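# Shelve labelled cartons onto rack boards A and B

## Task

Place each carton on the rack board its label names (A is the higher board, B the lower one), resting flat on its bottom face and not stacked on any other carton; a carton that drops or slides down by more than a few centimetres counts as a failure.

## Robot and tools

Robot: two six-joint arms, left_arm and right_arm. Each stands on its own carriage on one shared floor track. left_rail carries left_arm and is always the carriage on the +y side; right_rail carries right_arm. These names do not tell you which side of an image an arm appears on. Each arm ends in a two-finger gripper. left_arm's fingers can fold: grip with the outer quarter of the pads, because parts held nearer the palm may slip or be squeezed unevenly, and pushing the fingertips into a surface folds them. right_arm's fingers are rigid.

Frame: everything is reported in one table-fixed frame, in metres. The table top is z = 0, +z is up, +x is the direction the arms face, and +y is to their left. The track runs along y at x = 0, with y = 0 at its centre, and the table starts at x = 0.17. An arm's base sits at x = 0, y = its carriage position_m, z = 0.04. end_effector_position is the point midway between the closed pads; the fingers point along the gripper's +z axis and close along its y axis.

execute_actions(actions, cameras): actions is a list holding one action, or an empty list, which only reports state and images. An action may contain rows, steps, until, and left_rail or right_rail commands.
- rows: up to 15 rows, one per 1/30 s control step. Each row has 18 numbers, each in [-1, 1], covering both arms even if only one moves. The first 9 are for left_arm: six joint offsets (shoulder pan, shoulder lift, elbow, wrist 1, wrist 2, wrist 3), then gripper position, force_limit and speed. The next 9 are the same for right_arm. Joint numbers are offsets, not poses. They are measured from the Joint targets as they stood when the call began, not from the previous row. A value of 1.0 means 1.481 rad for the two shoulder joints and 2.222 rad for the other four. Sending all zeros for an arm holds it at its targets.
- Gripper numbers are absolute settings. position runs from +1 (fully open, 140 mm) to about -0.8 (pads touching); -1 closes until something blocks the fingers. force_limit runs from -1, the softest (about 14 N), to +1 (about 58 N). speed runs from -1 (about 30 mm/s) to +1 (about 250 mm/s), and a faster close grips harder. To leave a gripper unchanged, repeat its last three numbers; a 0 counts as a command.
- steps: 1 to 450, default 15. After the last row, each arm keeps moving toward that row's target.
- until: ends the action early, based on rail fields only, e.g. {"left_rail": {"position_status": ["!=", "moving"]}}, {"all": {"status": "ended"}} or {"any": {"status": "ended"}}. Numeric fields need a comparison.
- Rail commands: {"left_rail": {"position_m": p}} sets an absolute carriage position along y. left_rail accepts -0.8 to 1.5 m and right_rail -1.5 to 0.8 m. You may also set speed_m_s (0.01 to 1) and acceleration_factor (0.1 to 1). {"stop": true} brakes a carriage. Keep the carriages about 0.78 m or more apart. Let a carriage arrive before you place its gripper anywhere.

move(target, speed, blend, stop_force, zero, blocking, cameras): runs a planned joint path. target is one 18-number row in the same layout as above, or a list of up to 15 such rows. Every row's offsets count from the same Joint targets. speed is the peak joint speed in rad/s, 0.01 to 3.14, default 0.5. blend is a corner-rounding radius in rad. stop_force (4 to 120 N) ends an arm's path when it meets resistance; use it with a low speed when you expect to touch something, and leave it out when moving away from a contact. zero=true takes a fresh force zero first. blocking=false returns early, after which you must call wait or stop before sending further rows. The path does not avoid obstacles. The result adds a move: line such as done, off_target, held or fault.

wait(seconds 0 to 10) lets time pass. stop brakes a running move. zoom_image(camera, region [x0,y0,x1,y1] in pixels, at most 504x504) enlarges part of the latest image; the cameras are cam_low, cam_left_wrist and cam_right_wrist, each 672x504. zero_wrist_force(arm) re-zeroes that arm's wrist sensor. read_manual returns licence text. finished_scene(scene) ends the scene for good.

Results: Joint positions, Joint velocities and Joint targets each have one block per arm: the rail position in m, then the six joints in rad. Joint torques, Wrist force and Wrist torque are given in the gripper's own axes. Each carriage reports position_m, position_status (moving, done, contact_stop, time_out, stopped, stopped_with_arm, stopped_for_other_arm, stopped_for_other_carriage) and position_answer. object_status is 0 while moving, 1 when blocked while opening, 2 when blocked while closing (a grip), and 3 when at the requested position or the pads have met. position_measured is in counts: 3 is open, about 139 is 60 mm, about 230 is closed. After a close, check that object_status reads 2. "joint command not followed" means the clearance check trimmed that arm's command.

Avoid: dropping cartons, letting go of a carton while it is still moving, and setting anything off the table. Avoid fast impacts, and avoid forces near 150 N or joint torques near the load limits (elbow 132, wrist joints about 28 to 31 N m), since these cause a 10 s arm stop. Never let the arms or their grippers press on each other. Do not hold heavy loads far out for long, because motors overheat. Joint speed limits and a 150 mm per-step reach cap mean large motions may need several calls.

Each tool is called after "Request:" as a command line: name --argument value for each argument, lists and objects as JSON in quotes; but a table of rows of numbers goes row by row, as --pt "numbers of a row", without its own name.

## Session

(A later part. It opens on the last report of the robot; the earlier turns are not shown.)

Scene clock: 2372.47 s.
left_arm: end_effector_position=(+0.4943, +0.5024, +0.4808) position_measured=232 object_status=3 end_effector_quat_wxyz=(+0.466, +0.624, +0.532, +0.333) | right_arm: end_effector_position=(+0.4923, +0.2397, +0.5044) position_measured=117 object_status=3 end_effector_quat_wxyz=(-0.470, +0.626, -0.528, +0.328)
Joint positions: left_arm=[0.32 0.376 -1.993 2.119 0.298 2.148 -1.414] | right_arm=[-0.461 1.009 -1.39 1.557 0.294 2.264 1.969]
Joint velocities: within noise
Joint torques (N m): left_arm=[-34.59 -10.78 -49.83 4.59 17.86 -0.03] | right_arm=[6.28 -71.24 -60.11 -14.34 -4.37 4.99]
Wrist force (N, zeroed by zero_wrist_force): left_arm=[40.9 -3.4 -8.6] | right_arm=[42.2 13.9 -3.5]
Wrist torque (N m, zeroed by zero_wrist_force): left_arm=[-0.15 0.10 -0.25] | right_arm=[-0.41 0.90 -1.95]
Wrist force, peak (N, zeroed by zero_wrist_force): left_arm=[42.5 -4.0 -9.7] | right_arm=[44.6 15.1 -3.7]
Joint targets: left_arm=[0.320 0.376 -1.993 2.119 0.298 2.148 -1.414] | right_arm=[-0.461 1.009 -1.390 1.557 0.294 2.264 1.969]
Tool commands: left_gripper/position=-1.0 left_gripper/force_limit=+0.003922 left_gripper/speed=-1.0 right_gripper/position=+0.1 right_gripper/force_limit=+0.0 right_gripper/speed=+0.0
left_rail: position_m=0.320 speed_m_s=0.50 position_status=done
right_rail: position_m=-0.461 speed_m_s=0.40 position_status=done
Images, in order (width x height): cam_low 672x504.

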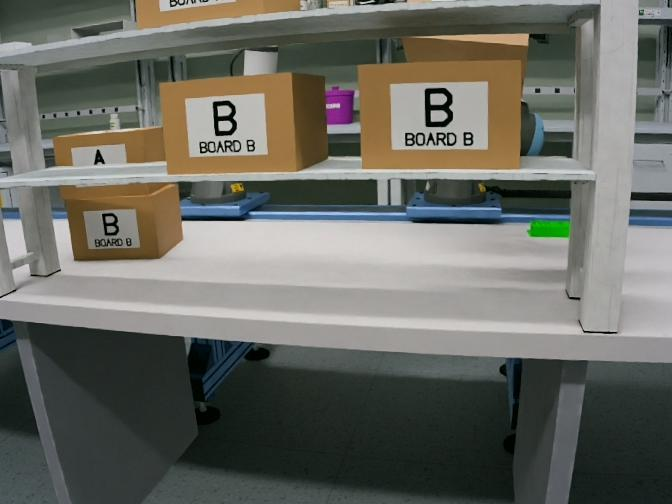

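Request:
zoom_image --camera "cam_low" --region '[390, 20, 550, 80]'

Scaled by 3.150.

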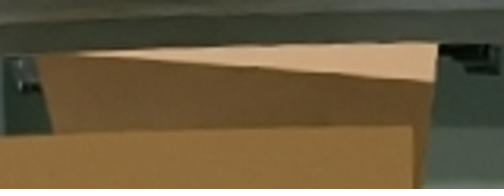

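Request:
move --target '[0.00494,-0.00166,-0.01458,0.01721,0.01047,0.00167,-1,0,-1,-0.00119,-0.00257,0.00207,-0.00066,-0.00071,-0.00047,0.1,0,0]' --speed 0.03 --cameras '[]'

Scene clock: 2397.20 s.
left_arm: end_effector_position=(+0.4917, +0.4985, +0.5010) position_measured=232 object_status=3 end_effector_quat_wxyz=(+0.470, +0.627, +0.528, +0.328) | right_arm: end_effector_position=(+0.4922, +0.2374, +0.5044) position_measured=117 object_status=3 end_effector_quat_wxyz=(-0.470, +0.626, -0.528, +0.328)
Joint positions: left_arm=[0.32 0.383 -1.995 2.087 0.336 2.171 -1.41] | right_arm=[-0.461 1.007 -1.394 1.562 0.292 2.262 1.968]
Joint velocities: within noise
Joint torques (N m): left_arm=[-12.72 -43.67 -66.32 3.69 29.15 2.03] | right_arm=[13.06 -65.91 -47.05 -16 -22.08 -1.25]
Wrist force (N, zeroed by zero_wrist_force): left_arm=[50.4 -13.1 -7.4] | right_arm=[50.4 3.7 -9.0]
Wrist torque (N m, zeroed by zero_wrist_force): left_arm=[0.19 1.78 0.17] | right_arm=[0.53 1.02 0.88]
Wrist force, peak (N, zeroed by zero_wrist_force): left_arm=[50.4 -13.1 -7.4] | right_arm=[50.5 4.2 -8.8]
Joint targets: left_arm=[0.320 0.383 -1.995 2.087 0.336 2.171 -1.410] | right_arm=[-0.461 1.007 -1.394 1.562 0.292 2.262 1.968]
left_rail: position_m=0.320 speed_m_s=0.50 position_status=done
right_rail: position_m=-0.461 speed_m_s=0.40 position_status=done
move: done
No camera images: "cameras" was empty.

Request:
move --pt "0.0002 -0.00291 -0.02966 0.03133 0.0001 -0.0001 -1 0 -1 0.00047 -0.00679 -0.02525 0.02972 0.0001 0 0.1 0 0" --pt "0.0002 0.00163 -0.09403 0.09268 0.0001 -0.0001 -1 0 -1 0.00047 -0.00953 -0.087 0.09329 0.0001 0 0.1 0 0" --speed 0.12 --blend 0.02 --cameras '[]'

Scene clock: 2430.77 s.
left_arm: end_effector_position=(+0.4918, +0.4986, +0.6196) position_measured=232 object_status=3 end_effector_quat_wxyz=(+0.471, +0.626, +0.528, +0.328) | right_arm: end_effector_position=(+0.4913, +0.2369, +0.6238) position_measured=117 object_status=3 end_effector_quat_wxyz=(-0.471, +0.627, -0.528, +0.328)
Joint positions: left_arm=[0.32 0.383 -1.993 1.878 0.542 2.171 -1.41] | right_arm=[-0.461 1.008 -1.408 1.369 0.499 2.262 1.968]
Joint velocities: within noise
Joint torques (N m): left_arm=[-20.34 -2.46 -65.87 4.79 26.77 -1.69] | right_arm=[32.98 -61.51 -61.77 -4.58 -7.04 -1.03]
Wrist force (N, zeroed by zero_wrist_force): left_arm=[48.0 -11.6 -6.8] | right_arm=[48.3 5.9 -8.4]
Wrist torque (N m, zeroed by zero_wrist_force): left_arm=[0.10 1.68 0.13] | right_arm=[0.20 1.00 0.30]
Wrist force, peak (N, zeroed by zero_wrist_force): left_arm=[53.9 -13.1 -8.4] | right_arm=[54.3 5.1 -10.2]
Joint targets: left_arm=[0.320 0.383 -1.993 1.878 0.542 2.171 -1.410] | right_arm=[-0.461 1.008 -1.408 1.368 0.499 2.262 1.968]
left_rail: position_m=0.320 speed_m_s=0.50 position_status=done
right_rail: position_m=-0.461 speed_m_s=0.40 position_status=done
move: done
No camera images: "cameras" was empty.

Request:
move --pt "-0.06122 0.0355 -0.01482 -0.01894 -0.03735 -0.01957 -1 0 -1 -0.05561 0.00474 -0.00396 -0.01116 -0.03313 -0.0202 0.1 0 0" --pt "-0.11081 0.07663 -0.03327 -0.03457 -0.06784 -0.03397 -1 0 -1 -0.1074 0.01755 -0.01458 -0.01845 -0.06461 -0.0372 0.1 0 0" --pt "-0.14864 0.12293 -0.05579 -0.04718 -0.09122 -0.04436 -1 0 -1 -0.15602 0.03604 -0.02991 -0.02263 -0.09442 -0.05181 0.1 0 0" --pt "-0.17803 0.17259 -0.08228 -0.0567 -0.10942 -0.05215 -1 0 -1 -0.20126 0.0599 -0.05006 -0.02386 -0.12232 -0.06446 0.1 0 0" --pt "-0.20131 0.22454 -0.11268 -0.06299 -0.12387 -0.05818 -1 0 -1 -0.24303 0.0889 -0.07525 -0.02216 -0.14821 -0.07547 0.1 0 0" --speed 0.1 --blend 0.01 --cameras '[]'

Scene clock: 2452.03 s.
left_arm: end_effector_position=(+0.7657, +0.4509, +0.6213) position_measured=232 object_status=3 end_effector_quat_wxyz=(+0.471, +0.626, +0.528, +0.328) | right_arm: end_effector_position=(+0.7652, +0.1854, +0.6216) position_measured=117 object_status=3 end_effector_quat_wxyz=(-0.470, +0.627, -0.528, +0.328)
Joint positions: left_arm=[0.32 0.085 -1.66 1.628 0.402 1.896 -1.54] | right_arm=[-0.461 0.648 -1.276 1.201 0.45 1.933 1.8]
Joint velocities: within noise
Joint torques (N m): left_arm=[-32.1 -25.93 -66.42 -5.79 2.68 -2.74] | right_arm=[1.32 -62.48 -57.51 -0.97 -11.89 -2.86]
Wrist force (N, zeroed by zero_wrist_force): left_arm=[20.8 -7.0 -4.8] | right_arm=[21.6 6.3 -1.8]
Wrist torque (N m, zeroed by zero_wrist_force): left_arm=[0.10 0.67 0.08] | right_arm=[-0.02 0.42 0.44]
Wrist force, peak (N, zeroed by zero_wrist_force): left_arm=[48.9 -11.4 -8.0] | right_arm=[48.5 6.2 -9.0]
Joint targets: left_arm=[0.320 0.085 -1.660 1.628 0.402 1.896 -1.540] | right_arm=[-0.461 0.648 -1.276 1.201 0.450 1.933 1.800]
left_rail: position_m=0.320 speed_m_s=0.50 position_status=done
right_rail: position_m=-0.461 speed_m_s=0.40 position_status=done
move: done
No camera images: "cameras" was empty.

Request:
move --target '[-0.00314,-0.00115,0.00068,-0.00016,-0.00195,-0.00079,-1,0,-1,0.0016,0.00249,-0.00459,0.0031,0.00099,0.00043,0.1,0,0]' --speed 0.02 --cameras '[]'

Request:
move --target '[0,0.00019,0.03297,-0.0331,0,0,-1,0,-1,0,-0.00214,0.03498,-0.03356,0,0,0.1,0,0]' --speed 0.03 --stop_force 8 --cameras '["cam_low"]'

Scene clock: 2485.43 s.
left_arm: end_effector_position=(+0.7658, +0.4489, +0.6213) position_measured=232 object_status=3 end_effector_quat_wxyz=(+0.471, +0.626, +0.528, +0.328) | right_arm: end_effector_position=(+0.7655, +0.1874, +0.6245) position_measured=117 object_status=3 end_effector_quat_wxyz=(-0.470, +0.627, -0.528, +0.328)
Joint positions: left_arm=[0.32 0.081 -1.662 1.629 0.402 1.892 -1.541] | right_arm=[-0.461 0.65 -1.272 1.191 0.457 1.935 1.801]
Joint velocities: within noise
Joint torques (N m): left_arm=[-51.29 -68.21 -42.92 -3.63 9.48 -2.24] | right_arm=[47.69 -59.89 -62.07 -4.36 -6.29 1.67]
Wrist force (N, zeroed by zero_wrist_force): left_arm=[47.9 -4.7 -9.2] | right_arm=[47.4 8.8 -7.6]
Wrist torque (N m, zeroed by zero_wrist_force): left_arm=[-0.04 1.60 0.03] | right_arm=[-0.05 0.90 -0.23]
Wrist force, peak (N, zeroed by zero_wrist_force): left_arm=[47.9 -4.7 -9.2] | right_arm=[47.4 8.8 -7.6]
Joint targets: left_arm=[0.320 0.081 -1.662 1.629 0.402 1.892 -1.541] | right_arm=[-0.461 0.650 -1.272 1.191 0.457 1.935 1.801]
left_rail: position_m=0.320 speed_m_s=0.50 position_status=done
right_rail: position_m=-0.461 speed_m_s=0.40 position_status=done
move: done
No camera images: "cameras" was empty.

Scene clock: 2486.70 s.
left_arm: end_effector_position=(+0.7659, +0.4488, +0.6204) position_measured=232 object_status=3 end_effector_quat_wxyz=(+0.471, +0.626, +0.528, +0.328) | right_arm: end_effector_position=(+0.7656, +0.1876, +0.6206) position_measured=117 object_status=3 end_effector_quat_wxyz=(-0.470, +0.627, -0.528, +0.328)
Joint positions: left_arm=[0.32 0.081 -1.662 1.631 0.4 1.892 -1.541] | right_arm=[-0.461 0.65 -1.273 1.198 0.45 1.935 1.801]
Joint velocities: within noise
Joint torques (N m): left_arm=[-39.9 -47.7 -60.29 1.22 9.37 -1.88] | right_arm=[48.68 -56.79 -58.79 -3.78 -8.41 0.63]
Wrist force (N, zeroed by zero_wrist_force): left_arm=[49.3 -1.8 -13.1] | right_arm=[49.4 4.5 -8.5]
Wrist torque (N m, zeroed by zero_wrist_force): left_arm=[0.04 1.75 0.02] | right_arm=[-0.23 0.97 1.03]
Wrist force, peak (N, zeroed by zero_wrist_force): left_arm=[49.8 -2.2 -13.8] | right_arm=[53.1 0.5 -8.6]
Joint targets: left_arm=[0.320 0.081 -1.662 1.631 0.400 1.892 -1.541] | right_arm=[-0.461 0.650 -1.273 1.198 0.450 1.935 1.801]
left_rail: position_m=0.320 speed_m_s=0.50 position_status=done
right_rail: position_m=-0.461 speed_m_s=0.40 position_status=done
move: contact (left_arm, right_arm); left_arm: the elbow is farthest, 0.071 rad from its target; right_arm: the elbow is farthest, 0.070 rad from its target
Images, in order (width x height): cam_low 672x504.

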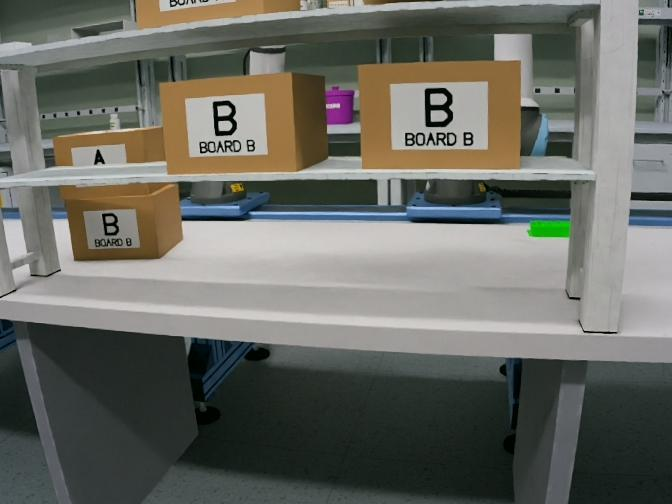

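Request:
move --target '[0,0.00016,0.02747,-0.02758,0,0,-1,0,-1,0,-0.00163,0.02665,-0.02557,0,0,0.1,0,0]' --speed 0.04 --cameras '[]'

Request:
move --target '[0,0,0.00942,-0.00946,0,0,-1,0,-1,0,-0.00061,0.00999,-0.00959,0,0,0.1,0,0]' --speed 0.012 --stop_force 10 --cameras '[]'

Scene clock: 2505.50 s.
left_arm: end_effector_position=(+0.7662, +0.4487, +0.5916) position_measured=232 object_status=3 end_effector_quat_wxyz=(+0.471, +0.626, +0.528, +0.328) | right_arm: end_effector_position=(+0.7666, +0.1865, +0.5984) position_measured=117 object_status=3 end_effector_quat_wxyz=(-0.470, +0.626, -0.529, +0.329)
Joint positions: left_arm=[0.32 0.081 -1.662 1.681 0.35 1.892 -1.541] | right_arm=[-0.461 0.649 -1.274 1.24 0.41 1.937 1.801]
Joint velocities: within noise
Joint torques (N m): left_arm=[-59.95 5.01 -17.61 7.35 29.76 1.21] | right_arm=[41.63 -67.58 -42.06 -0.71 -10.49 0.15]
Wrist force (N, zeroed by zero_wrist_force): left_arm=[56.7 39.7 -18.2] | right_arm=[55.3 -20.3 7.9]
Wrist torque (N m, zeroed by zero_wrist_force): left_arm=[-1.06 1.87 -0.49] | right_arm=[-0.11 1.32 1.68]
Wrist force, peak (N, zeroed by zero_wrist_force): left_arm=[58.1 40.2 -17.0] | right_arm=[71.8 -32.5 1.8]
Joint targets: left_arm=[0.320 0.081 -1.662 1.681 0.350 1.892 -1.541] | right_arm=[-0.461 0.649 -1.274 1.240 0.410 1.937 1.801]
Tool commands: left_gripper/position=-1.0 left_gripper/force_limit=+0.0 left_gripper/speed=-1.0 right_gripper/position=+0.098039 right_gripper/force_limit=+0.003922 right_gripper/speed=+0.003922
TORQUE FAULT: the external load on joint 6 (wrist 2) of the right arm reached its load limit, and that arm stopped for 10 seconds. A torque fault puts only its own arm into a fault stop. That arm's remaining commands of this call were not run. That arm's target is now where it stood when the stop ended, not its last command. That arm keeps its grip as last carried out and accepts commands again: back off and push less far. That arm stops again whenever a joint's load reaches its limit.
left_rail: position_m=0.320 speed_m_s=0.50 position_status=done
right_rail: position_m=-0.461 speed_m_s=0.40 position_status=done
move: fault (right_arm), off_target (left_arm; braked at the fault stop of right_arm); left_arm: the elbow is farthest, 0.011 rad from its target; right_arm: the elbow is farthest, 0.017 rad from its target
No camera images: "cameras" was empty.

not run: an earlier result of this reply reported a stop or a fault. Calls in your next reply go to the robot.

Request:
execute_actions --actions '[{"steps":1}]' --cameras '["cam_left_wrist","cam_right_wrist"]'

Scene clock: 2519.33 s.
left_arm: end_effector_position=(+0.7662, +0.4487, +0.5916) position_measured=232 object_status=3 end_effector_quat_wxyz=(+0.471, +0.626, +0.528, +0.328) | right_arm: end_effector_position=(+0.7666, +0.1865, +0.5984) position_measured=117 object_status=3 end_effector_quat_wxyz=(-0.470, +0.626, -0.529, +0.329)
Joint positions: left_arm=[0.32 0.081 -1.662 1.681 0.35 1.892 -1.541] | right_arm=[-0.461 0.649 -1.274 1.24 0.41 1.937 1.801]
Joint velocities: within noise
Joint torques (N m): left_arm=[-58.23 5.85 -21.04 7.32 29.44 1.16] | right_arm=[66.47 -49.64 -42.42 -1.03 -29.2 0.15]
Wrist force (N, zeroed by zero_wrist_force): left_arm=[56.6 38.3 -18.1] | right_arm=[56.4 -19.4 8.0]
Wrist torque (N m, zeroed by zero_wrist_force): left_arm=[-1.12 1.87 -0.50] | right_arm=[-0.02 1.31 1.69]
Wrist force, peak (N, zeroed by zero_wrist_force): left_arm=[57.1 39.6 -18.3] | right_arm=[56.4 -20.6 8.0]
Joint targets: left_arm=[0.320 0.081 -1.662 1.681 0.350 1.892 -1.541] | right_arm=[-0.461 0.649 -1.274 1.240 0.410 1.937 1.801]
Tool commands: left_gripper/position=-1.0 left_gripper/force_limit=+0.0 left_gripper/speed=-1.0 right_gripper/position=+0.098039 right_gripper/force_limit=+0.003922 right_gripper/speed=+0.003922
left_rail: position_m=0.320 speed_m_s=0.50 position_status=done
right_rail: position_m=-0.461 speed_m_s=0.40 position_status=done
camera_calibration:
cam_left_wrist: T_world_to_cam=[[0.33572, 0.00292201, 0.941957, -0.806844], [-0.52384, -0.830522, 0.189277, 0.658252], [0.782869, -0.556978, -0.277292, -0.00303967], [0, 0, 0, 1]] pos_world=[0.618072, 0.547357, 0.634578]
cam_right_wrist: T_world_to_cam=[[-0.369109, 0.0185858, -0.9292, 0.842519], [-0.486107, 0.848276, 0.210065, 0.0905056], [0.792122, 0.529228, -0.304072, -0.34785], [0, 0, 0, 1]] pos_world=[0.630517, 0.0916592, 0.658085]
Images, in order (width x height): cam_left_wrist 672x504, cam_right_wrist 672x504.

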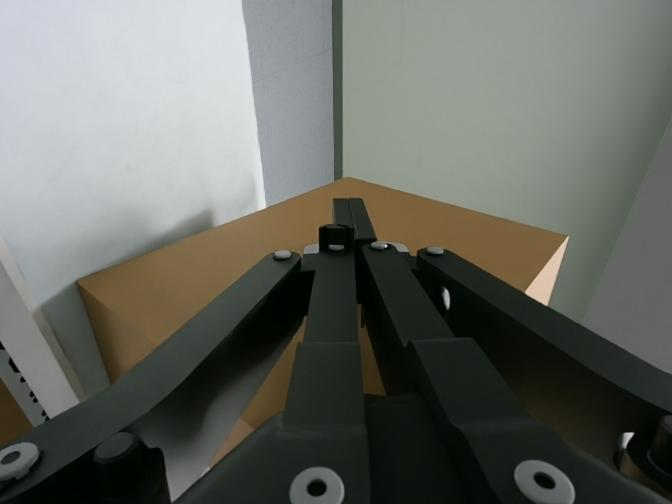

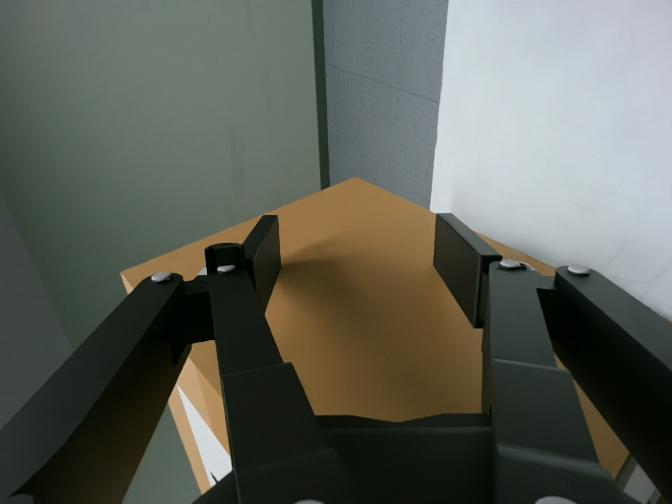

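Request:
move --target '[0.00358,0.0013,-0.00235,0.00176,0.00222,0.0009,-1,0,-1,-0.00182,-0.00258,0.00347,-0.00195,-0.00113,-0.00049,0.1,0,0]' --speed 0.02 --cameras '[]'

Scene clock: 2608.13 s.
left_arm: end_effector_position=(+0.7661, +0.4511, +0.5934) position_measured=232 object_status=3 end_effector_quat_wxyz=(+0.471, +0.626, +0.528, +0.328) | right_arm: end_effector_position=(+0.7663, +0.1843, +0.5968) position_measured=117 object_status=3 end_effector_quat_wxyz=(-0.470, +0.626, -0.528, +0.329)
Joint positions: left_arm=[0.32 0.086 -1.66 1.676 0.354 1.897 -1.539] | right_arm=[-0.461 0.647 -1.278 1.247 0.406 1.934 1.8]
Joint velocities: within noise
Joint torques (N m): left_arm=[-3.55 -17.67 -50.5 7.12 15 1.64] | right_arm=[6.96 -77.51 -27.52 -2.17 -14.19 -4.03]
Wrist force (N, zeroed by zero_wrist_force): left_arm=[25.2 9.5 -2.6] | right_arm=[24.2 -12.0 2.4]
Wrist torque (N m, zeroed by zero_wrist_force): left_arm=[-0.35 0.90 -0.12] | right_arm=[0.20 0.56 1.12]
Wrist force, peak (N, zeroed by zero_wrist_force): left_arm=[56.7 39.4 -18.2] | right_arm=[56.4 -20.3 8.2]
Joint targets: left_arm=[0.320 0.086 -1.660 1.676 0.353 1.897 -1.539] | right_arm=[-0.461 0.647 -1.278 1.248 0.406 1.934 1.800]
left_rail: position_m=0.320 speed_m_s=0.50 position_status=done
right_rail: position_m=-0.461 speed_m_s=0.40 position_status=done
move: done
No camera images: "cameras" was empty.

Request:
move --target '[-0.00183,0.00423,0.00541,-0.00838,-0.00114,-0.00047,-1,0,-1,-0.00327,0.00174,0.00634,-0.00786,-0.00202,-0.00089,0.1,0,0]' --speed 0.02 --cameras '["cam_left_wrist"]'

Scene clock: 2637.27 s.
left_arm: end_effector_position=(+0.7703, +0.4503, +0.5836) position_measured=232 object_status=3 end_effector_quat_wxyz=(+0.471, +0.626, +0.528, +0.328) | right_arm: end_effector_position=(+0.7705, +0.1829, +0.5870) position_measured=117 object_status=3 end_effector_quat_wxyz=(-0.470, +0.626, -0.529, +0.329)
Joint positions: left_arm=[0.32 0.083 -1.654 1.688 0.335 1.894 -1.54] | right_arm=[-0.461 0.642 -1.276 1.262 0.388 1.93 1.798]
Joint velocities: within noise
Joint torques (N m): left_arm=[-23.16 -14.08 -35.38 -1.88 -0.19 -1.67] | right_arm=[-14.15 -60.47 -33.12 -5.11 -3.28 -2.12]
Wrist force (N, zeroed by zero_wrist_force): left_arm=[8.9 5.2 -6.2] | right_arm=[4.9 4.3 0.7]
Wrist torque (N m, zeroed by zero_wrist_force): left_arm=[-0.15 0.22 -0.08] | right_arm=[1.27 -0.72 -0.04]
Wrist force, peak (N, zeroed by zero_wrist_force): left_arm=[24.6 9.0 -2.3] | right_arm=[24.0 -11.6 2.3]
Joint targets: left_arm=[0.320 0.083 -1.654 1.688 0.335 1.894 -1.540] | right_arm=[-0.461 0.642 -1.276 1.262 0.388 1.930 1.798]
left_rail: position_m=0.320 speed_m_s=0.50 position_status=done
right_rail: position_m=-0.461 speed_m_s=0.40 position_status=done
move: done
camera_calibration:
cam_left_wrist: T_world_to_cam=[[0.335645, 0.00286298, 0.941984, -0.800627], [-0.523829, -0.830552, 0.189173, 0.663318], [0.782908, -0.556934, -0.277271, -0.00763937], [0, 0, 0, 1]] pos_world=[0.622172, 0.548957, 0.626578]
Images, in order (width x height): cam_left_wrist 672x504.

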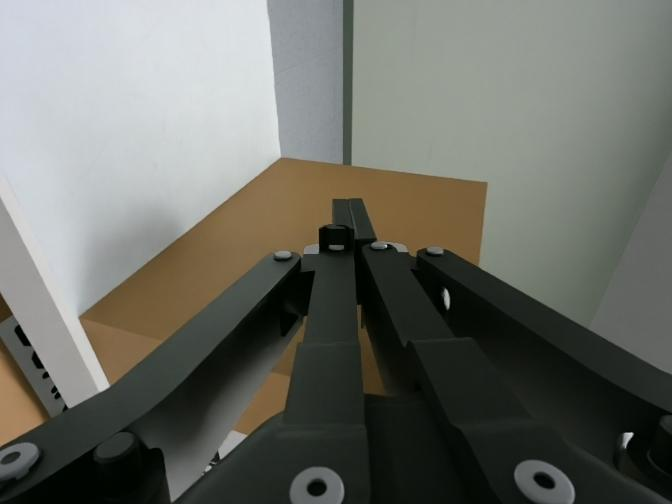

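Request:
move --pt "0.00722 0.00265 -0.00156 0.00037 0.00449 0.00182 -1 0 -1 -0.00368 -0.00504 0.00449 -0.00152 -0.00228 -0.00099 0.1 0 0" --pt "0.03009 -0.04961 0.02888 0.00668 0.0187 0.00767 -1 0 -1 0.03352 -0.0381 0.03382 -0.00469 0.02072 0.00916 0.1 0 0" --pt "0.05906 -0.09959 0.05543 0.01622 0.03666 0.01527 -1 0 -1 0.07054 -0.07099 0.06257 -0.00643 0.04347 0.01998 0.1 0 0" --pt "0.12019 -0.14335 0.07817 0.03029 0.0743 0.03258 -1 0 -1 0.10209 -0.1266 0.10522 -0.00936 0.0617 0.02817 0.1 0 0" --pt "0.30722 -0.12559 0.14716 -0.01305 0.18722 0.09676 -1 0 -1 0.19919 -0.11546 0.17372 -0.06931 0.12061 0.05851 0.1 0 0" --speed '[0.02,0.06,0.1,0.15,0.3]' --cameras '["cam_low"]'

Scene clock: 2700.73 s.
left_arm: end_effector_position=(+0.5159, +0.5635, +0.4892) position_measured=232 object_status=3 end_effector_quat_wxyz=(+0.471, +0.626, +0.528, +0.328) | right_arm: end_effector_position=(+0.5157, +0.1968, +0.4898) position_measured=117 object_status=3 end_effector_quat_wxyz=(-0.471, +0.627, -0.527, +0.328)
Joint positions: left_arm=[0.32 0.538 -1.84 2.015 0.306 2.31 -1.326] | right_arm=[-0.461 0.937 -1.447 1.648 0.234 2.198 1.928]
Joint velocities: within noise
Joint torques (N m): left_arm=[14.49 -5.41 -37.67 -2.36 4.2 2.75] | right_arm=[10.91 -45.76 -31.95 -3.24 5.13 2.99]
Wrist force (N, zeroed by zero_wrist_force): left_arm=[0.5 -0.7 -0.1] | right_arm=[3.1 6.2 1.8]
Wrist torque (N m, zeroed by zero_wrist_force): left_arm=[-0.14 -0.11 0.00] | right_arm=[1.42 -0.75 -0.02]
Wrist force, peak (N, zeroed by zero_wrist_force): left_arm=[9.0 4.8 -7.1] | right_arm=[7.1 5.5 2.9]
Joint targets: left_arm=[0.320 0.538 -1.840 2.015 0.306 2.310 -1.325] | right_arm=[-0.461 0.937 -1.447 1.648 0.234 2.198 1.928]
left_rail: position_m=0.320 speed_m_s=0.50 position_status=done
right_rail: position_m=-0.461 speed_m_s=0.40 position_status=done
move: done
Images, in order (width x height): cam_low 672x504.

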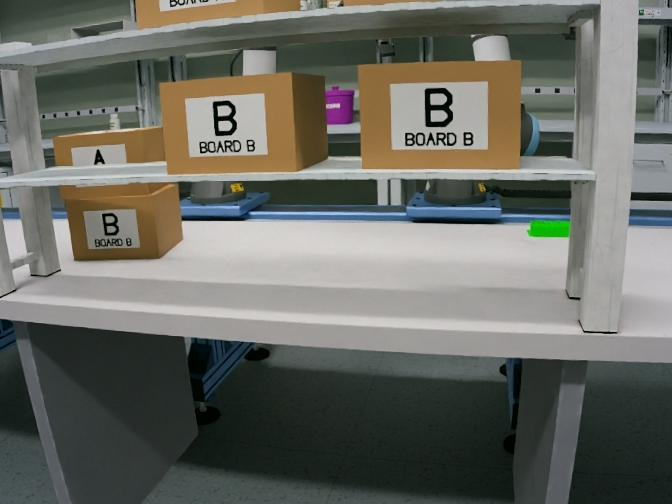

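Request:
execute_actions --actions '[{"right_rail":{"position_m":-1.354},"steps":150,"until":{"right_rail":{"position_status":["!=","moving"]}}}]' --cameras '[]'

Request:
execute_actions --actions '[{"left_rail":{"position_m":-0.573},"steps":150,"until":{"left_rail":{"position_status":["!=","moving"]}}}]' --cameras '[]'

Scene clock: 2759.03 s.
left_arm: end_effector_position=(+0.5158, +0.5635, +0.4891) position_measured=232 object_status=3 end_effector_quat_wxyz=(+0.471, +0.626, +0.528, +0.328) | right_arm: end_effector_position=(+0.5156, -0.6960, +0.4897) position_measured=117 object_status=3 end_effector_quat_wxyz=(-0.471, +0.627, -0.527, +0.328) end_effector_velocity=(+0.000, -0.001, +0.000) end_effector_angular_velocity=(+0.000, +0.000, +0.001)
Joint positions: left_arm=[0.32 0.538 -1.84 2.015 0.306 2.31 -1.325] | right_arm=[-1.354 0.937 -1.447 1.648 0.234 2.198 1.928]
Joint velocities: left_arm=[within noise] | right_arm=[-0.001 -0.001 0 0 0 -0.001 -0.001]
Joint torques (N m): left_arm=[10.52 -0.89 -47.5 0.32 3.18 2.39] | right_arm=[7.08 -55.68 -43.26 -0.87 3.97 2.48]
Wrist force (N, zeroed by zero_wrist_force): left_arm=[0.5 -0.3 0.1] | right_arm=[2.7 5.9 1.8]
Wrist torque (N m, zeroed by zero_wrist_force): left_arm=[-0.05 -0.13 0.00] | right_arm=[1.37 -0.66 -0.02]
Wrist force, peak (N, zeroed by zero_wrist_force): left_arm=[0.9 -0.6 -0.1] | right_arm=[4.3 6.1 1.7]
Joint targets: left_arm=[0.320 0.538 -1.840 2.015 0.306 2.310 -1.325] | right_arm=[-1.354 0.937 -1.447 1.648 0.234 2.198 1.928]
Tool commands: left_gripper/position=-1.0 left_gripper/force_limit=+0.0 left_gripper/speed=-1.0 right_gripper/position=+0.1 right_gripper/force_limit=+0.0 right_gripper/speed=+0.0
left_rail: position_m=0.320 speed_m_s=0.50 position_status=done
right_rail: position_m=-1.354 speed_m_s=0.40 position_status=done
No camera images: "cameras" was empty.

Scene clock: 2761.83 s.
left_arm: end_effector_position=(+0.5158, -0.3294, +0.4891) position_measured=232 object_status=3 end_effector_quat_wxyz=(+0.471, +0.626, +0.528, +0.328) end_effector_velocity=(-0.001, -0.001, +0.001) end_effector_angular_velocity=(+0.001, -0.002, +0.001) | right_arm: end_effector_position=(+0.5156, -0.6961, +0.4897) position_measured=117 object_status=3 end_effector_quat_wxyz=(-0.471, +0.627, -0.527, +0.328)
Joint positions: left_arm=[-0.573 0.538 -1.84 2.015 0.306 2.31 -1.325] | right_arm=[-1.354 0.937 -1.447 1.648 0.234 2.198 1.928]
Joint velocities: left_arm=[-0.001 0.002 -0.001 0 0 0 0] | right_arm=[within noise]
Joint torques (N m): left_arm=[10.15 -22.44 -52.1 1.24 2.3 2.3] | right_arm=[4.14 -44.41 -48.18 0.06 3.63 2.53]
Wrist force (N, zeroed by zero_wrist_force): left_arm=[0.5 -0.3 0.0] | right_arm=[3.1 6.1 1.9]
Wrist torque (N m, zeroed by zero_wrist_force): left_arm=[-0.07 -0.11 0.00] | right_arm=[1.42 -0.76 -0.02]
Wrist force, peak (N, zeroed by zero_wrist_force): left_arm=[2.0 -0.4 0.0] | right_arm=[3.3 6.4 2.0]
Joint targets: left_arm=[-0.573 0.538 -1.840 2.015 0.306 2.310 -1.325] | right_arm=[-1.354 0.937 -1.447 1.648 0.234 2.198 1.928]
Tool commands: left_gripper/position=-1.0 left_gripper/force_limit=+0.0 left_gripper/speed=-1.0 right_gripper/position=+0.1 right_gripper/force_limit=+0.0 right_gripper/speed=+0.0
left_rail: position_m=-0.573 speed_m_s=0.50 position_status=done
right_rail: position_m=-1.354 speed_m_s=0.40 position_status=done
No camera images: "cameras" was empty.

Request:
execute_actions --actions '[]' --cameras '["cam_left_wrist","cam_right_wrist"]'

Scene clock: 2766.60 s.
left_arm: end_effector_position=(+0.5158, -0.3295, +0.4891) position_measured=232 object_status=3 end_effector_quat_wxyz=(+0.471, +0.626, +0.528, +0.328) | right_arm: end_effector_position=(+0.5156, -0.6961, +0.4897) position_measured=117 object_status=3 end_effector_quat_wxyz=(-0.471, +0.627, -0.527, +0.328)
Joint positions: left_arm=[-0.573 0.538 -1.84 2.015 0.306 2.31 -1.325] | right_arm=[-1.354 0.937 -1.447 1.648 0.234 2.198 1.928]
Joint velocities: within noise
Joint torques (N m): left_arm=[7.79 -38.94 -58.99 1.4 2.51 2.5] | right_arm=[0.95 -45.22 -47.68 1.3 3.04 2.43]
Wrist force (N, zeroed by zero_wrist_force): left_arm=[0.5 -0.2 -0.1] | right_arm=[2.8 5.8 2.0]
Wrist torque (N m, zeroed by zero_wrist_force): left_arm=[-0.05 -0.11 0.00] | right_arm=[1.36 -0.70 -0.02]
Wrist force, peak (N, zeroed by zero_wrist_force): left_arm=[0.9 -0.7 0.2] | right_arm=[3.2 6.3 1.8]
Joint targets: left_arm=[-0.573 0.538 -1.840 2.015 0.306 2.310 -1.325] | right_arm=[-1.354 0.937 -1.447 1.648 0.234 2.198 1.928]
Tool commands: left_gripper/position=-1.0 left_gripper/force_limit=+0.0 left_gripper/speed=-1.0 right_gripper/position=+0.1 right_gripper/force_limit=+0.0 right_gripper/speed=+0.0
left_rail: position_m=-0.573 speed_m_s=0.50 position_status=done
right_rail: position_m=-1.354 speed_m_s=0.40 position_status=done
camera_calibration:
cam_left_wrist: T_world_to_cam=[[0.335769, 0.00396767, 0.941936, -0.623628], [-0.523138, -0.830804, 0.189981, -0.100674], [0.783318, -0.556552, -0.276882, -0.269298], [0, 0, 0, 1]] pos_world=[0.367674, -0.231044, 0.53198]
cam_right_wrist: T_world_to_cam=[[-0.36842, 0.0181219, -0.929483, 0.664773], [-0.489565, 0.846165, 0.210547, 0.74012], [0.790312, 0.532612, -0.302872, 0.287666], [0, 0, 0, 1]] pos_world=[0.379907, -0.791526, 0.549191]
Images, in order (width x height): cam_left_wrist 672x504, cam_right_wrist 672x504.

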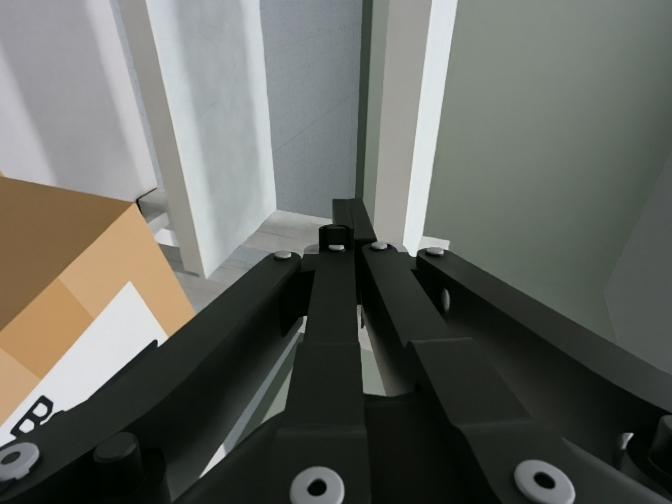

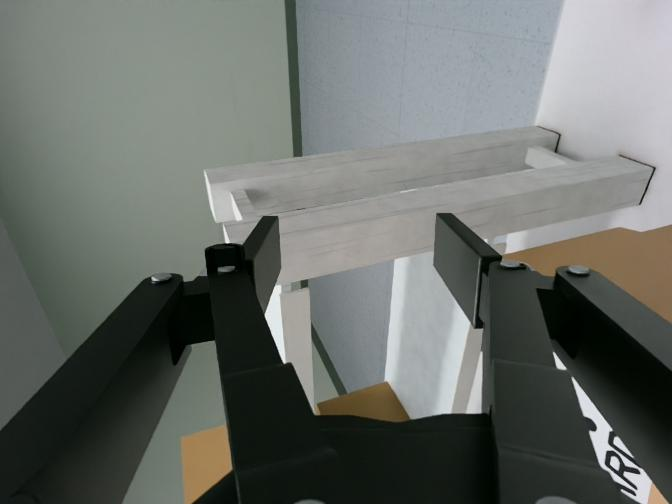

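Request:
move --target '[-0.02064,0.01644,0.19911,-0.23821,-0.07597,-0.04568,-1,0,-1,-0.04327,0.07792,0.1457,-0.22022,-0.09109,-0.04519,0.1,0,0]' --speed 0.3 --cameras '[]'

Request:
zero_wrist_force --arm "left_arm"

Request:
zero_wrist_force --arm "right_arm"

Request:
move --target '[-0.15135,-0.08712,0.03294,0.0054,-0.09313,-0.04356,-1,0,-1,0.04579,0.04799,-0.0429,0.01662,0.02822,0.01296,0.1,0,0]' --speed 0.06 --stop_force 7 --cameras '[]'

Scene clock: 2840.70 s.
left_arm: end_effector_position=(+0.4616, -0.3275, +0.2471) position_measured=232 object_status=3 end_effector_quat_wxyz=(+0.443, +0.583, +0.575, +0.364) | right_arm: end_effector_position=(+0.5181, -0.6839, +0.2471) position_measured=117 object_status=3 end_effector_quat_wxyz=(-0.495, +0.666, -0.477, +0.290)
Joint positions: left_arm=[-0.573 0.508 -1.815 2.457 -0.223 2.142 -1.427] | right_arm=[-1.354 0.873 -1.331 1.971 -0.255 1.996 1.828]
Joint velocities: within noise
Joint torques (N m): left_arm=[-14.26 3.58 -29.92 -3.24 -1.79 -2.13] | right_arm=[-12.81 -47.71 -24.64 -4.11 -2.38 -2.38]
Wrist force (N, zeroed by zero_wrist_force): left_arm=[0.2 -0.7 0.2] | right_arm=[4.0 6.1 1.4]
Wrist torque (N m, zeroed by zero_wrist_force): left_arm=[-0.13 -0.03 -0.01] | right_arm=[1.41 -0.90 0.04]
Wrist force, peak (N, zeroed by zero_wrist_force): left_arm=[0.1 -2.3 0.0] | right_arm=[4.1 7.2 1.9]
Joint targets: left_arm=[-0.573 0.508 -1.815 2.457 -0.223 2.141 -1.427] | right_arm=[-1.354 0.873 -1.331 1.971 -0.255 1.996 1.828]
left_rail: position_m=-0.573 speed_m_s=0.50 position_status=done
right_rail: position_m=-1.354 speed_m_s=0.40 position_status=done
move: done
No camera images: "cameras" was empty.

Wrist force sensor zeroed.

Wrist force sensor zeroed.

Scene clock: 2845.57 s.
left_arm: end_effector_position=(+0.4694, -0.3724, +0.2471) position_measured=232 object_status=3 end_effector_quat_wxyz=(+0.443, +0.583, +0.576, +0.364) | right_arm: end_effector_position=(+0.5099, -0.6319, +0.2470) position_measured=117 object_status=3 end_effector_quat_wxyz=(-0.495, +0.666, -0.477, +0.290)
Joint positions: left_arm=[-0.573 0.322 -1.922 2.518 -0.214 1.97 -1.507] | right_arm=[-1.354 0.939 -1.262 1.879 -0.219 2.057 1.856]
Joint velocities: within noise
Joint torques (N m): left_arm=[12.26 11.43 -50.85 -1.26 3.86 1.51] | right_arm=[-9.03 -77.38 -26.1 -1.91 -4.06 -0.66]
Wrist force (N, zeroed by zero_wrist_force): left_arm=[2.8 -0.3 -0.1] | right_arm=[3.7 -3.2 1.7]
Wrist torque (N m, zeroed by zero_wrist_force): left_arm=[-0.04 0.11 -0.02] | right_arm=[-0.04 0.17 -0.11]
Wrist force, peak (N, zeroed by zero_wrist_force): left_arm=[9.0 -1.2 -1.3] | right_arm=[8.5 -6.9 -3.3]
Joint targets: left_arm=[-0.573 0.322 -1.922 2.518 -0.214 1.970 -1.507] | right_arm=[-1.354 0.939 -1.262 1.878 -0.219 2.057 1.856]
left_rail: position_m=-0.573 speed_m_s=0.50 position_status=done
right_rail: position_m=-1.354 speed_m_s=0.40 position_status=done
move: contact (left_arm, right_arm); left_arm: the shoulder pan is farthest, 0.038 rad from its target
No camera images: "cameras" was empty.

Request:
move --target '[-0.01947,-0.01238,0.00521,-0.00035,-0.01186,-0.00626,-1,0,-1,0.0073,0.0071,-0.00615,0.00224,0.00451,0.002,0.1,0,0]' --speed 0.025 --stop_force 50 --cameras '[]'

Scene clock: 2857.07 s.
left_arm: end_effector_position=(+0.4693, -0.3771, +0.2470) position_measured=232 object_status=3 end_effector_quat_wxyz=(+0.444, +0.583, +0.576, +0.364) | right_arm: end_effector_position=(+0.5087, -0.6276, +0.2468) position_measured=117 object_status=3 end_effector_quat_wxyz=(-0.495, +0.666, -0.477, +0.290)
Joint positions: left_arm=[-0.573 0.302 -1.935 2.526 -0.214 1.951 -1.517] | right_arm=[-1.354 0.945 -1.256 1.871 -0.216 2.063 1.858]
Joint velocities: within noise
Joint torques (N m): left_arm=[-13.03 11.4 -47.74 1.21 27.22 1.48] | right_arm=[17.49 -55.91 -30.71 -7.33 -27.63 -0.51]
Wrist force (N, zeroed by zero_wrist_force): left_arm=[48.8 -0.7 -10.3] | right_arm=[49.8 -23.5 -20.6]
Wrist torque (N m, zeroed by zero_wrist_force): left_arm=[0.05 1.80 -0.04] | right_arm=[0.21 0.91 -0.10]
Wrist force, peak (N, zeroed by zero_wrist_force): left_arm=[53.8 1.1 -11.7] | right_arm=[53.9 -25.2 -25.5]
Joint targets: left_arm=[-0.573 0.302 -1.935 2.526 -0.214 1.951 -1.517] | right_arm=[-1.354 0.945 -1.256 1.871 -0.216 2.063 1.858]
left_rail: position_m=-0.573 speed_m_s=0.50 position_status=done
right_rail: position_m=-1.354 speed_m_s=0.40 position_status=done
move: contact (left_arm, right_arm)
No camera images: "cameras" was empty.

Request:
move --target '[-0.00122,-0.0114,-0.00532,0.01272,-0.00074,-0.00039,-1,0,-1,0.00046,-0.00788,-0.00463,0.00994,0.00028,0.00013,0.1,0,0]' --speed 0.03 --cameras '[]'

Scene clock: 2902.47 s.
left_arm: end_effector_position=(+0.4691, -0.3775, +0.2570) position_measured=232 object_status=3 end_effector_quat_wxyz=(+0.444, +0.583, +0.576, +0.364) | right_arm: end_effector_position=(+0.5085, -0.6271, +0.2593) position_measured=117 object_status=3 end_effector_quat_wxyz=(-0.495, +0.666, -0.477, +0.290)
Joint positions: left_arm=[-0.573 0.3 -1.952 2.514 -0.186 1.95 -1.518] | right_arm=[-1.354 0.946 -1.268 1.861 -0.194 2.063 1.858]
Joint velocities: within noise
Joint torques (N m): left_arm=[-45.01 -30.9 -53.35 3.19 11.54 -2.39] | right_arm=[45.3 -89.57 -70.18 -6.4 -7.58 3.25]
Wrist force (N, zeroed by zero_wrist_force): left_arm=[55.8 -4.6 -9.1] | right_arm=[55.3 9.9 -9.6]
Wrist torque (N m, zeroed by zero_wrist_force): left_arm=[0.20 2.03 0.01] | right_arm=[-0.39 1.16 -0.34]
Wrist force, peak (N, zeroed by zero_wrist_force): left_arm=[55.8 -4.6 -9.1] | right_arm=[52.0 -24.5 -22.1]
Joint targets: left_arm=[-0.573 0.300 -1.952 2.514 -0.186 1.950 -1.518] | right_arm=[-1.354 0.946 -1.268 1.861 -0.194 2.063 1.858]
left_rail: position_m=-0.573 speed_m_s=0.50 position_status=done
right_rail: position_m=-1.354 speed_m_s=0.40 position_status=done
move: done
No camera images: "cameras" was empty.

Request:
move --pt "0 -0.04375 -0.03246 0.06162 0 0 -1 0 -1 0 -0.03164 -0.02063 0.04172 0 0 0.1 0 0" --pt "0 -0.07322 -0.06521 0.11447 0 0 -1 0 -1 0 -0.05659 -0.04317 0.08089 0 0 0.1 0 0" --pt "0 -0.09678 -0.1107 0.17521 0 0 -1 0 -1 0 -0.08193 -0.07702 0.13163 0 0 0.1 0 0" --pt "0 -0.1065 -0.15929 0.23072 0 0 -1 0 -1 0 -0.09929 -0.11614 0.18232 0 0 0.1 0 0" --speed 0.14 --blend 0.02 --cameras '[]'

Scene clock: 2926.83 s.
left_arm: end_effector_position=(+0.4696, -0.3774, +0.4896) position_measured=232 object_status=3 end_effector_quat_wxyz=(+0.443, +0.583, +0.576, +0.364) | right_arm: end_effector_position=(+0.5084, -0.6273, +0.4924) position_measured=117 object_status=3 end_effector_quat_wxyz=(-0.495, +0.666, -0.477, +0.290)
Joint positions: left_arm=[-0.573 0.3 -2.11 2.16 0.327 1.95 -1.518] | right_arm=[-1.354 0.946 -1.415 1.603 0.211 2.063 1.858]
Joint velocities: within noise
Joint torques (N m): left_arm=[-41.08 -28.64 -62.26 3.44 13.57 -2.48] | right_arm=[41.67 -72.01 -71.42 -6.57 -9.52 3.29]
Wrist force (N, zeroed by zero_wrist_force): left_arm=[56.7 -3.1 -9.0] | right_arm=[55.8 11.3 -10.8]
Wrist torque (N m, zeroed by zero_wrist_force): left_arm=[0.18 2.11 0.00] | right_arm=[-0.52 1.23 -0.77]
Wrist force, peak (N, zeroed by zero_wrist_force): left_arm=[60.7 -4.4 -9.9] | right_arm=[60.2 11.4 -11.3]
Joint targets: left_arm=[-0.573 0.300 -2.110 2.160 0.327 1.950 -1.518] | right_arm=[-1.354 0.946 -1.415 1.602 0.211 2.063 1.858]
left_rail: position_m=-0.573 speed_m_s=0.50 position_status=done
right_rail: position_m=-1.354 speed_m_s=0.40 position_status=done
move: done
No camera images: "cameras" was empty.

Request:
move --pt "0 0.001 -0.05149 0.05038 0 0 -1 0 -1 0 -0.00936 -0.04452 0.05076 0 0 0.1 0 0" --pt "0.09325 0.11375 -0.14124 0.08213 0.07907 0.03753 -1 0 -1 0.01051 0.05882 -0.14959 0.11763 0.02815 0.01426 0.1 0 0" --pt "0.14455 0.22411 -0.19079 0.07521 0.13151 0.06715 -1 0 -1 0.01286 0.14392 -0.22409 0.14215 0.05108 0.02656 0.1 0 0" --speed 0.11 --blend 0.01 --cameras '[]'

Scene clock: 2997.80 s.
left_arm: end_effector_position=(+0.4825, -0.3626, +0.5728) position_measured=232 object_status=3 end_effector_quat_wxyz=(+0.440, +0.584, +0.576, +0.365) | right_arm: end_effector_position=(+0.5209, -0.6146, +0.5802) position_measured=117 object_status=3 end_effector_quat_wxyz=(-0.490, +0.662, -0.484, +0.296)
Joint positions: left_arm=[-0.573 0.338 -2.063 1.991 0.458 1.981 -1.495] | right_arm=[-1.354 0.95 -1.393 1.421 0.378 2.087 1.87]
Joint velocities: within noise
Joint torques (N m): left_arm=[-32.91 -9.42 -47.76 2.14 7.8 -0.54] | right_arm=[28.02 -66.1 -62.87 -11.97 -11.45 1.44]
Wrist force (N, zeroed by zero_wrist_force): left_arm=[41.3 1.0 -5.3] | right_arm=[40.4 15.2 -6.3]
Wrist torque (N m, zeroed by zero_wrist_force): left_arm=[0.04 1.55 -0.09] | right_arm=[-0.69 0.93 -1.87]
Wrist force, peak (N, zeroed by zero_wrist_force): left_arm=[87.9 7.0 -14.7] | right_arm=[87.7 22.1 -16.8]
Joint targets: left_arm=[-0.573 0.338 -2.063 1.991 0.458 1.981 -1.495] | right_arm=[-1.354 0.950 -1.393 1.421 0.378 2.087 1.870]
Tool commands: left_gripper/position=-1.0 left_gripper/force_limit=+0.003922 left_gripper/speed=-1.0 right_gripper/position=+0.098039 right_gripper/force_limit=+0.003922 right_gripper/speed=+0.003922
TORQUE FAULT: the external load on joint 6 (wrist 2) of the left arm reached its load limit, and that arm stopped for 10 seconds. TORQUE FAULT: the external load on joint 6 (wrist 2) of the right arm reached its load limit, and that arm stopped for 10 seconds. A torque fault puts only its own arm into a fault stop. Those arms' remaining commands of this call were not run. Before the stops ended, the hold on the loaded joint of the left arm was turned back a little, the way its load pushed it. Those arms' targets are now where they stood when their stops ended, not their last commands. Those arms keep their grips as last carried out and accept commands again: back off and push less far. Each of those arms stops again whenever a joint's load reaches its limit.
left_rail: position_m=-0.573 speed_m_s=0.50 position_status=done
right_rail: position_m=-1.354 speed_m_s=0.40 position_status=done
move: fault (left_arm, right_arm); path passed 1 of 3 targets; left_arm: the shoulder lift is farthest, 0.285 rad from its target; right_arm: the elbow is farthest, 0.317 rad from its target
No camera images: "cameras" was empty.

Request:
move --pt "0.06976 0.0831 -0.06559 0.02322 0.06642 0.02785 -1 0 -1 0.00713 0.04289 -0.06723 0.0422 0.01695 0.00864 0.1 0 0" --pt "0.12052 0.19318 -0.11504 0.0163 0.11855 0.0573 -1 0 -1 0.00949 0.12798 -0.14173 0.06672 0.03988 0.02093 0.1 0 0" --speed 0.07 --blend 0.01 --cameras '[]'

Scene clock: 3072.37 s.
left_arm: end_effector_position=(+0.5691, -0.2937, +0.6195) position_measured=232 object_status=3 end_effector_quat_wxyz=(+0.462, +0.612, +0.544, +0.340) | right_arm: end_effector_position=(+0.5824, -0.5485, +0.6221) position_measured=117 object_status=3 end_effector_quat_wxyz=(-0.479, +0.640, -0.511, +0.316)
Joint positions: left_arm=[-0.573 0.517 -1.777 1.736 0.494 2.244 -1.368] | right_arm=[-1.354 0.964 -1.203 1.106 0.526 2.176 1.916]
Joint velocities: within noise
Joint torques (N m): left_arm=[-12.54 -22.63 -59.6 0.39 24.66 2.73] | right_arm=[34.5 -66.28 -63.5 -4.93 -4.56 3.38]
Wrist force (N, zeroed by zero_wrist_force): left_arm=[42.9 -3.5 -6.6] | right_arm=[41.2 10.0 -6.6]
Wrist torque (N m, zeroed by zero_wrist_force): left_arm=[0.29 1.53 0.00] | right_arm=[-0.41 1.12 -0.66]
Wrist force, peak (N, zeroed by zero_wrist_force): left_arm=[56.3 -5.0 -9.1] | right_arm=[55.7 10.2 -9.8]
Joint targets: left_arm=[-0.573 0.517 -1.776 1.736 0.494 2.244 -1.368] | right_arm=[-1.354 0.964 -1.203 1.106 0.526 2.176 1.916]
left_rail: position_m=-0.573 speed_m_s=0.50 position_status=done
right_rail: position_m=-1.354 speed_m_s=0.40 position_status=done
move: done
No camera images: "cameras" was empty.

Request:
move --pt "0.02178 0.09695 -0.05456 0.00433 0.03436 0.02305 -1 0 -1 -0.00133 0.08529 -0.08212 0.03217 0.02038 0.01208 0.1 0 0" --pt "0.01505 0.15582 -0.09332 0.00202 0.03038 0.0203 -1 0 -1 -0.02222 0.14798 -0.14763 0.05148 0.00776 0.00469 0.1 0 0" --pt "-0.00206 0.19829 -0.1238 -0.00049 0.02025 0.01328 -1 0 -1 -0.04532 0.19429 -0.19865 0.06718 -0.00624 -0.00311 0.1 0 0" --pt "-0.02666 0.23362 -0.15085 -0.00321 0.00559 0.00366 -1 0 -1 -0.07162 0.23292 -0.24294 0.0811 -0.02225 -0.01161 0.1 0 0" --speed 0.09 --blend 0.01 --cameras '[]'

Scene clock: 3133.40 s.
left_arm: end_effector_position=(+0.7658, -0.2237, +0.6206) position_measured=232 object_status=3 end_effector_quat_wxyz=(+0.471, +0.627, +0.527, +0.328) | right_arm: end_effector_position=(+0.7653, -0.4763, +0.6223) position_measured=117 object_status=3 end_effector_quat_wxyz=(-0.470, +0.627, -0.528, +0.328)
Joint positions: left_arm=[-0.573 0.477 -1.431 1.401 0.487 2.257 -1.36] | right_arm=[-1.354 0.858 -0.858 0.567 0.707 2.126 1.89]
Joint velocities: within noise
Joint torques (N m): left_arm=[-61.77 -57.87 -55.48 2.1 11.81 -2.78] | right_arm=[26.9 -92.03 -61.4 -7.45 -25.68 -0.92]
Wrist force (N, zeroed by zero_wrist_force): left_arm=[56.9 -3.1 -9.5] | right_arm=[57.2 13.4 -9.8]
Wrist torque (N m, zeroed by zero_wrist_force): left_arm=[0.16 2.08 -0.05] | right_arm=[-0.43 1.28 -1.10]
Wrist force, peak (N, zeroed by zero_wrist_force): left_arm=[60.2 -1.9 -10.2] | right_arm=[59.5 13.7 -11.0]
Joint targets: left_arm=[-0.573 0.477 -1.430 1.401 0.487 2.256 -1.360] | right_arm=[-1.354 0.858 -0.858 0.566 0.707 2.126 1.890]
left_rail: position_m=-0.573 speed_m_s=0.50 position_status=done
right_rail: position_m=-1.354 speed_m_s=0.40 position_status=done
move: done
No camera images: "cameras" was empty.

Request:
move --target '[0,0.0001,0.02752,-0.02758,0,0,-1,0,-1,0,-0.016544,0.04736,-0.036334,0,0,0.1,0,0]' --speed 0.02 --stop_force 10 --cameras '[]'

Scene clock: 3205.40 s.
left_arm: end_effector_position=(+0.7659, -0.2237, +0.5856) position_measured=232 object_status=3 end_effector_quat_wxyz=(+0.471, +0.627, +0.527, +0.328) | right_arm: end_effector_position=(+0.7653, -0.4763, +0.5873) position_measured=117 object_status=3 end_effector_quat_wxyz=(-0.470, +0.627, -0.528, +0.328)
Joint positions: left_arm=[-0.573 0.477 -1.43 1.462 0.425 2.256 -1.36] | right_arm=[-1.354 0.858 -0.883 0.672 0.626 2.126 1.89]
Joint velocities: within noise
Joint torques (N m): left_arm=[-53.64 -54.71 -35.29 1.51 13.52 -2.45] | right_arm=[30.93 -117.89 -46.83 -21.93 -23.72 -0.85]
Wrist force (N, zeroed by zero_wrist_force): left_arm=[54.5 -2.7 -9.1] | right_arm=[53.9 12.2 -9.8]
Wrist torque (N m, zeroed by zero_wrist_force): left_arm=[0.22 2.07 -0.05] | right_arm=[-0.29 1.36 -0.94]
Wrist force, peak (N, zeroed by zero_wrist_force): left_arm=[58.3 -3.4 -10.1] | right_arm=[58.8 12.9 -10.4]
Joint targets: left_arm=[-0.573 0.477 -1.430 1.462 0.425 2.256 -1.360] | right_arm=[-1.354 0.858 -0.883 0.672 0.626 2.126 1.890]
left_rail: position_m=-0.573 speed_m_s=0.50 position_status=done
right_rail: position_m=-1.354 speed_m_s=0.40 position_status=done
move: done
No camera images: "cameras" was empty.

Request:
move --target '[0,0,0.0112,-0.0112,0,0,-1,0,-1,0,-0.0069,0.0185,-0.0139,0,0,0.1,0,0]' --speed 0.012 --stop_force 10 --cameras '[]'

Scene clock: 3214.80 s.
left_arm: end_effector_position=(+0.7655, -0.2239, +0.5744) position_measured=232 object_status=3 end_effector_quat_wxyz=(+0.471, +0.627, +0.527, +0.328) | right_arm: end_effector_position=(+0.7648, -0.4770, +0.5784) position_measured=117 object_status=3 end_effector_quat_wxyz=(-0.470, +0.627, -0.528, +0.328)
Joint positions: left_arm=[-0.573 0.477 -1.43 1.481 0.406 2.256 -1.36] | right_arm=[-1.354 0.858 -0.889 0.699 0.605 2.126 1.89]
Joint velocities: within noise
Joint torques (N m): left_arm=[-51.42 -58.28 -49.17 10.68 14.27 -1.82] | right_arm=[34.61 -83.04 -54.01 -5.49 -22.71 -0.48]
Wrist force (N, zeroed by zero_wrist_force): left_arm=[52.8 4.3 -14.1] | right_arm=[49.6 4.3 -12.3]
Wrist torque (N m, zeroed by zero_wrist_force): left_arm=[-0.07 1.86 -0.14] | right_arm=[0.05 1.20 -1.32]
Wrist force, peak (N, zeroed by zero_wrist_force): left_arm=[54.0 8.5 -14.7] | right_arm=[54.7 12.7 -9.8]
Joint targets: left_arm=[-0.573 0.477 -1.430 1.481 0.406 2.256 -1.360] | right_arm=[-1.354 0.858 -0.889 0.699 0.605 2.126 1.890]
left_rail: position_m=-0.573 speed_m_s=0.50 position_status=done
right_rail: position_m=-1.354 speed_m_s=0.40 position_status=done
move: contact (left_arm, right_arm); right_arm: the elbow is farthest, 0.014 rad from its target
No camera images: "cameras" was empty.

Request:
move --pt "0.0089 0.0042 -0.0024 0.0004 0.0052 0.0028 -1 0 -1 -0.0042 -0.0072 0.0067 -0.0024 -0.0028 -0.0012 0.1 0 0" --pt "0.03406 -0.03109 -0.01147 0.03952 0.02011 0.01251 -1 0 -1 0.02201 -0.02502 -0.00859 0.02919 0.01342 0.00738 0.1 0 0" --pt "0.0613 -0.06883 0.01631 0.04248 0.0361 0.02268 -1 0 -1 0.04936 -0.06404 0.03554 0.01593 0.03026 0.0164 0.1 0 0" --pt "0.0554 -0.2215 0.1071 0.041 0.0113 0.0054 -1 0 -1 0.07228 -0.21125 0.1823 -0.03517 0.02273 0.01216 0.1 0 0" --pt "0.0412 -0.2768 0.2403 -0.045 0.0243 0.0158 -1 0 -1 0.0533 -0.3768 0.4271 -0.167 0.0324 0.0171 0.1 0 0" --speed '[0.02,0.05,0.08,0.25,0.35]' --blend '[0,0.005,0.01,0.02,0]' --cameras '["cam_left_wrist"]'

Scene clock: 3256.63 s.
left_arm: end_effector_position=(+0.5156, -0.3297, +0.4893) position_measured=232 object_status=3 end_effector_quat_wxyz=(+0.471, +0.626, +0.528, +0.328) | right_arm: end_effector_position=(+0.5151, -0.6963, +0.4901) position_measured=117 object_status=3 end_effector_quat_wxyz=(-0.471, +0.626, -0.527, +0.328)
Joint positions: left_arm=[-0.573 0.538 -1.84 2.015 0.306 2.31 -1.325] | right_arm=[-1.354 0.937 -1.448 1.648 0.234 2.198 1.928]
Joint velocities: within noise
Joint torques (N m): left_arm=[-15.15 -43.45 -38.91 -2.36 4.03 2.92] | right_arm=[-14.28 -70.45 -32.02 -3.43 4.73 2.8]
Wrist force (N, zeroed by zero_wrist_force): left_arm=[0.3 0.3 0.0] | right_arm=[0.7 3.6 2.0]
Wrist torque (N m, zeroed by zero_wrist_force): left_arm=[0.04 -0.06 0.01] | right_arm=[0.81 -0.21 -0.06]
Wrist force, peak (N, zeroed by zero_wrist_force): left_arm=[53.2 4.8 -14.0] | right_arm=[50.1 4.9 -12.3]
Joint targets: left_arm=[-0.573 0.538 -1.840 2.015 0.306 2.310 -1.325] | right_arm=[-1.354 0.937 -1.448 1.648 0.234 2.198 1.928]
left_rail: position_m=-0.573 speed_m_s=0.50 position_status=done
right_rail: position_m=-1.354 speed_m_s=0.40 position_status=done
move: done
camera_calibration:
cam_left_wrist: T_world_to_cam=[[0.335158, 0.00295279, 0.942157, -0.623747], [-0.523705, -0.830691, 0.188903, -0.100124], [0.7832, -0.556725, -0.276866, -0.269096], [0, 0, 0, 1]] pos_world=[0.367373, -0.231143, 0.532078]
Images, in order (width x height): cam_left_wrist 672x504.

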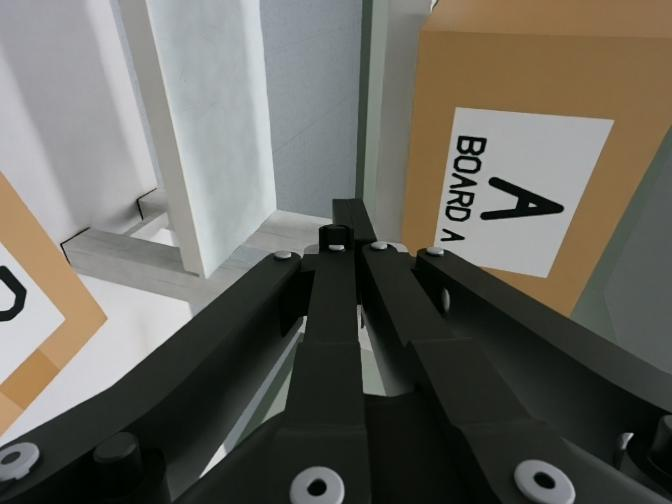

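Request:
move --pt "0.00566 0.03636 0.18743 -0.23525 -0.05995 -0.03722 -1 0 -1 -0.03548 0.08909 0.13297 -0.21405 -0.08627 -0.04305 0.1 0 0" --pt "0.00566 0.25498 0.24623 -0.43976 -0.05995 -0.03722 -1 0 -1 -0.03548 0.21903 0.17203 -0.33973 -0.08627 -0.04305 0.1 0 0" --speed '[0.3,0.2]' --blend 0.02 --cameras '[]'

Request:
move --target '[-0.13952,-0.05956,0.04197,-0.02302,-0.0855,-0.04207,-1,0,-1,0.04428,0.03856,-0.04497,0.02496,0.02726,0.01265,0.1,0,0]' --speed 0.06 --stop_force 7 --cameras '[]'

Scene clock: 3316.97 s.
left_arm: end_effector_position=(+0.4634, -0.3144, +0.0953) position_measured=232 object_status=3 end_effector_quat_wxyz=(+0.444, +0.583, +0.575, +0.364) | right_arm: end_effector_position=(+0.5200, -0.6708, +0.0954) position_measured=117 object_status=3 end_effector_quat_wxyz=(-0.495, +0.666, -0.477, +0.290)
Joint positions: left_arm=[-0.573 0.547 -1.463 2.562 -0.671 2.177 -1.407] | right_arm=[-1.354 0.885 -1.123 2.03 -0.521 2.007 1.833]
Joint velocities: within noise
Joint torques (N m): left_arm=[11.75 -11.68 -12.03 -2.69 -1.53 -2.33] | right_arm=[-13.33 -57.35 -17.71 -4.77 -2.31 -2.43]
Wrist force (N, zeroed by zero_wrist_force): left_arm=[0.2 0.1 -0.2] | right_arm=[1.5 3.1 2.1]
Wrist torque (N m, zeroed by zero_wrist_force): left_arm=[-0.02 -0.04 0.02] | right_arm=[0.68 -0.30 0.01]
Wrist force, peak (N, zeroed by zero_wrist_force): left_arm=[-0.1 1.7 -0.8] | right_arm=[1.8 4.0 2.3]
Joint targets: left_arm=[-0.573 0.547 -1.463 2.562 -0.671 2.177 -1.407] | right_arm=[-1.354 0.885 -1.123 2.030 -0.521 2.007 1.833]
left_rail: position_m=-0.573 speed_m_s=0.50 position_status=done
right_rail: position_m=-1.354 speed_m_s=0.40 position_status=done
move: done
No camera images: "cameras" was empty.

Scene clock: 3321.30 s.
left_arm: end_effector_position=(+0.4706, -0.3521, +0.0950) position_measured=232 object_status=3 end_effector_quat_wxyz=(+0.443, +0.584, +0.575, +0.364) | right_arm: end_effector_position=(+0.5116, -0.6175, +0.0954) position_measured=117 object_status=3 end_effector_quat_wxyz=(-0.495, +0.666, -0.477, +0.290)
Joint positions: left_arm=[-0.573 0.403 -1.524 2.627 -0.707 2.046 -1.472] | right_arm=[-1.354 0.95 -1.066 1.93 -0.465 2.067 1.861]
Joint velocities: within noise
Joint torques (N m): left_arm=[10.58 -6.41 -31.54 1.7 3 1.36] | right_arm=[11.85 -62.28 -35.32 2.14 3 2.7]
Wrist force (N, zeroed by zero_wrist_force): left_arm=[0.0 0.4 -0.2] | right_arm=[3.7 1.0 0.7]
Wrist torque (N m, zeroed by zero_wrist_force): left_arm=[0.04 0.01 0.02] | right_arm=[0.67 -0.28 -0.06]
Wrist force, peak (N, zeroed by zero_wrist_force): left_arm=[8.6 0.7 -3.8] | right_arm=[4.2 1.9 0.3]
Joint targets: left_arm=[-0.573 0.403 -1.524 2.627 -0.707 2.046 -1.472] | right_arm=[-1.354 0.950 -1.066 1.930 -0.465 2.067 1.861]
left_rail: position_m=-0.573 speed_m_s=0.50 position_status=done
right_rail: position_m=-1.354 speed_m_s=0.40 position_status=done
move: contact (left_arm); left_arm: the shoulder pan is farthest, 0.063 rad from its target
No camera images: "cameras" was empty.


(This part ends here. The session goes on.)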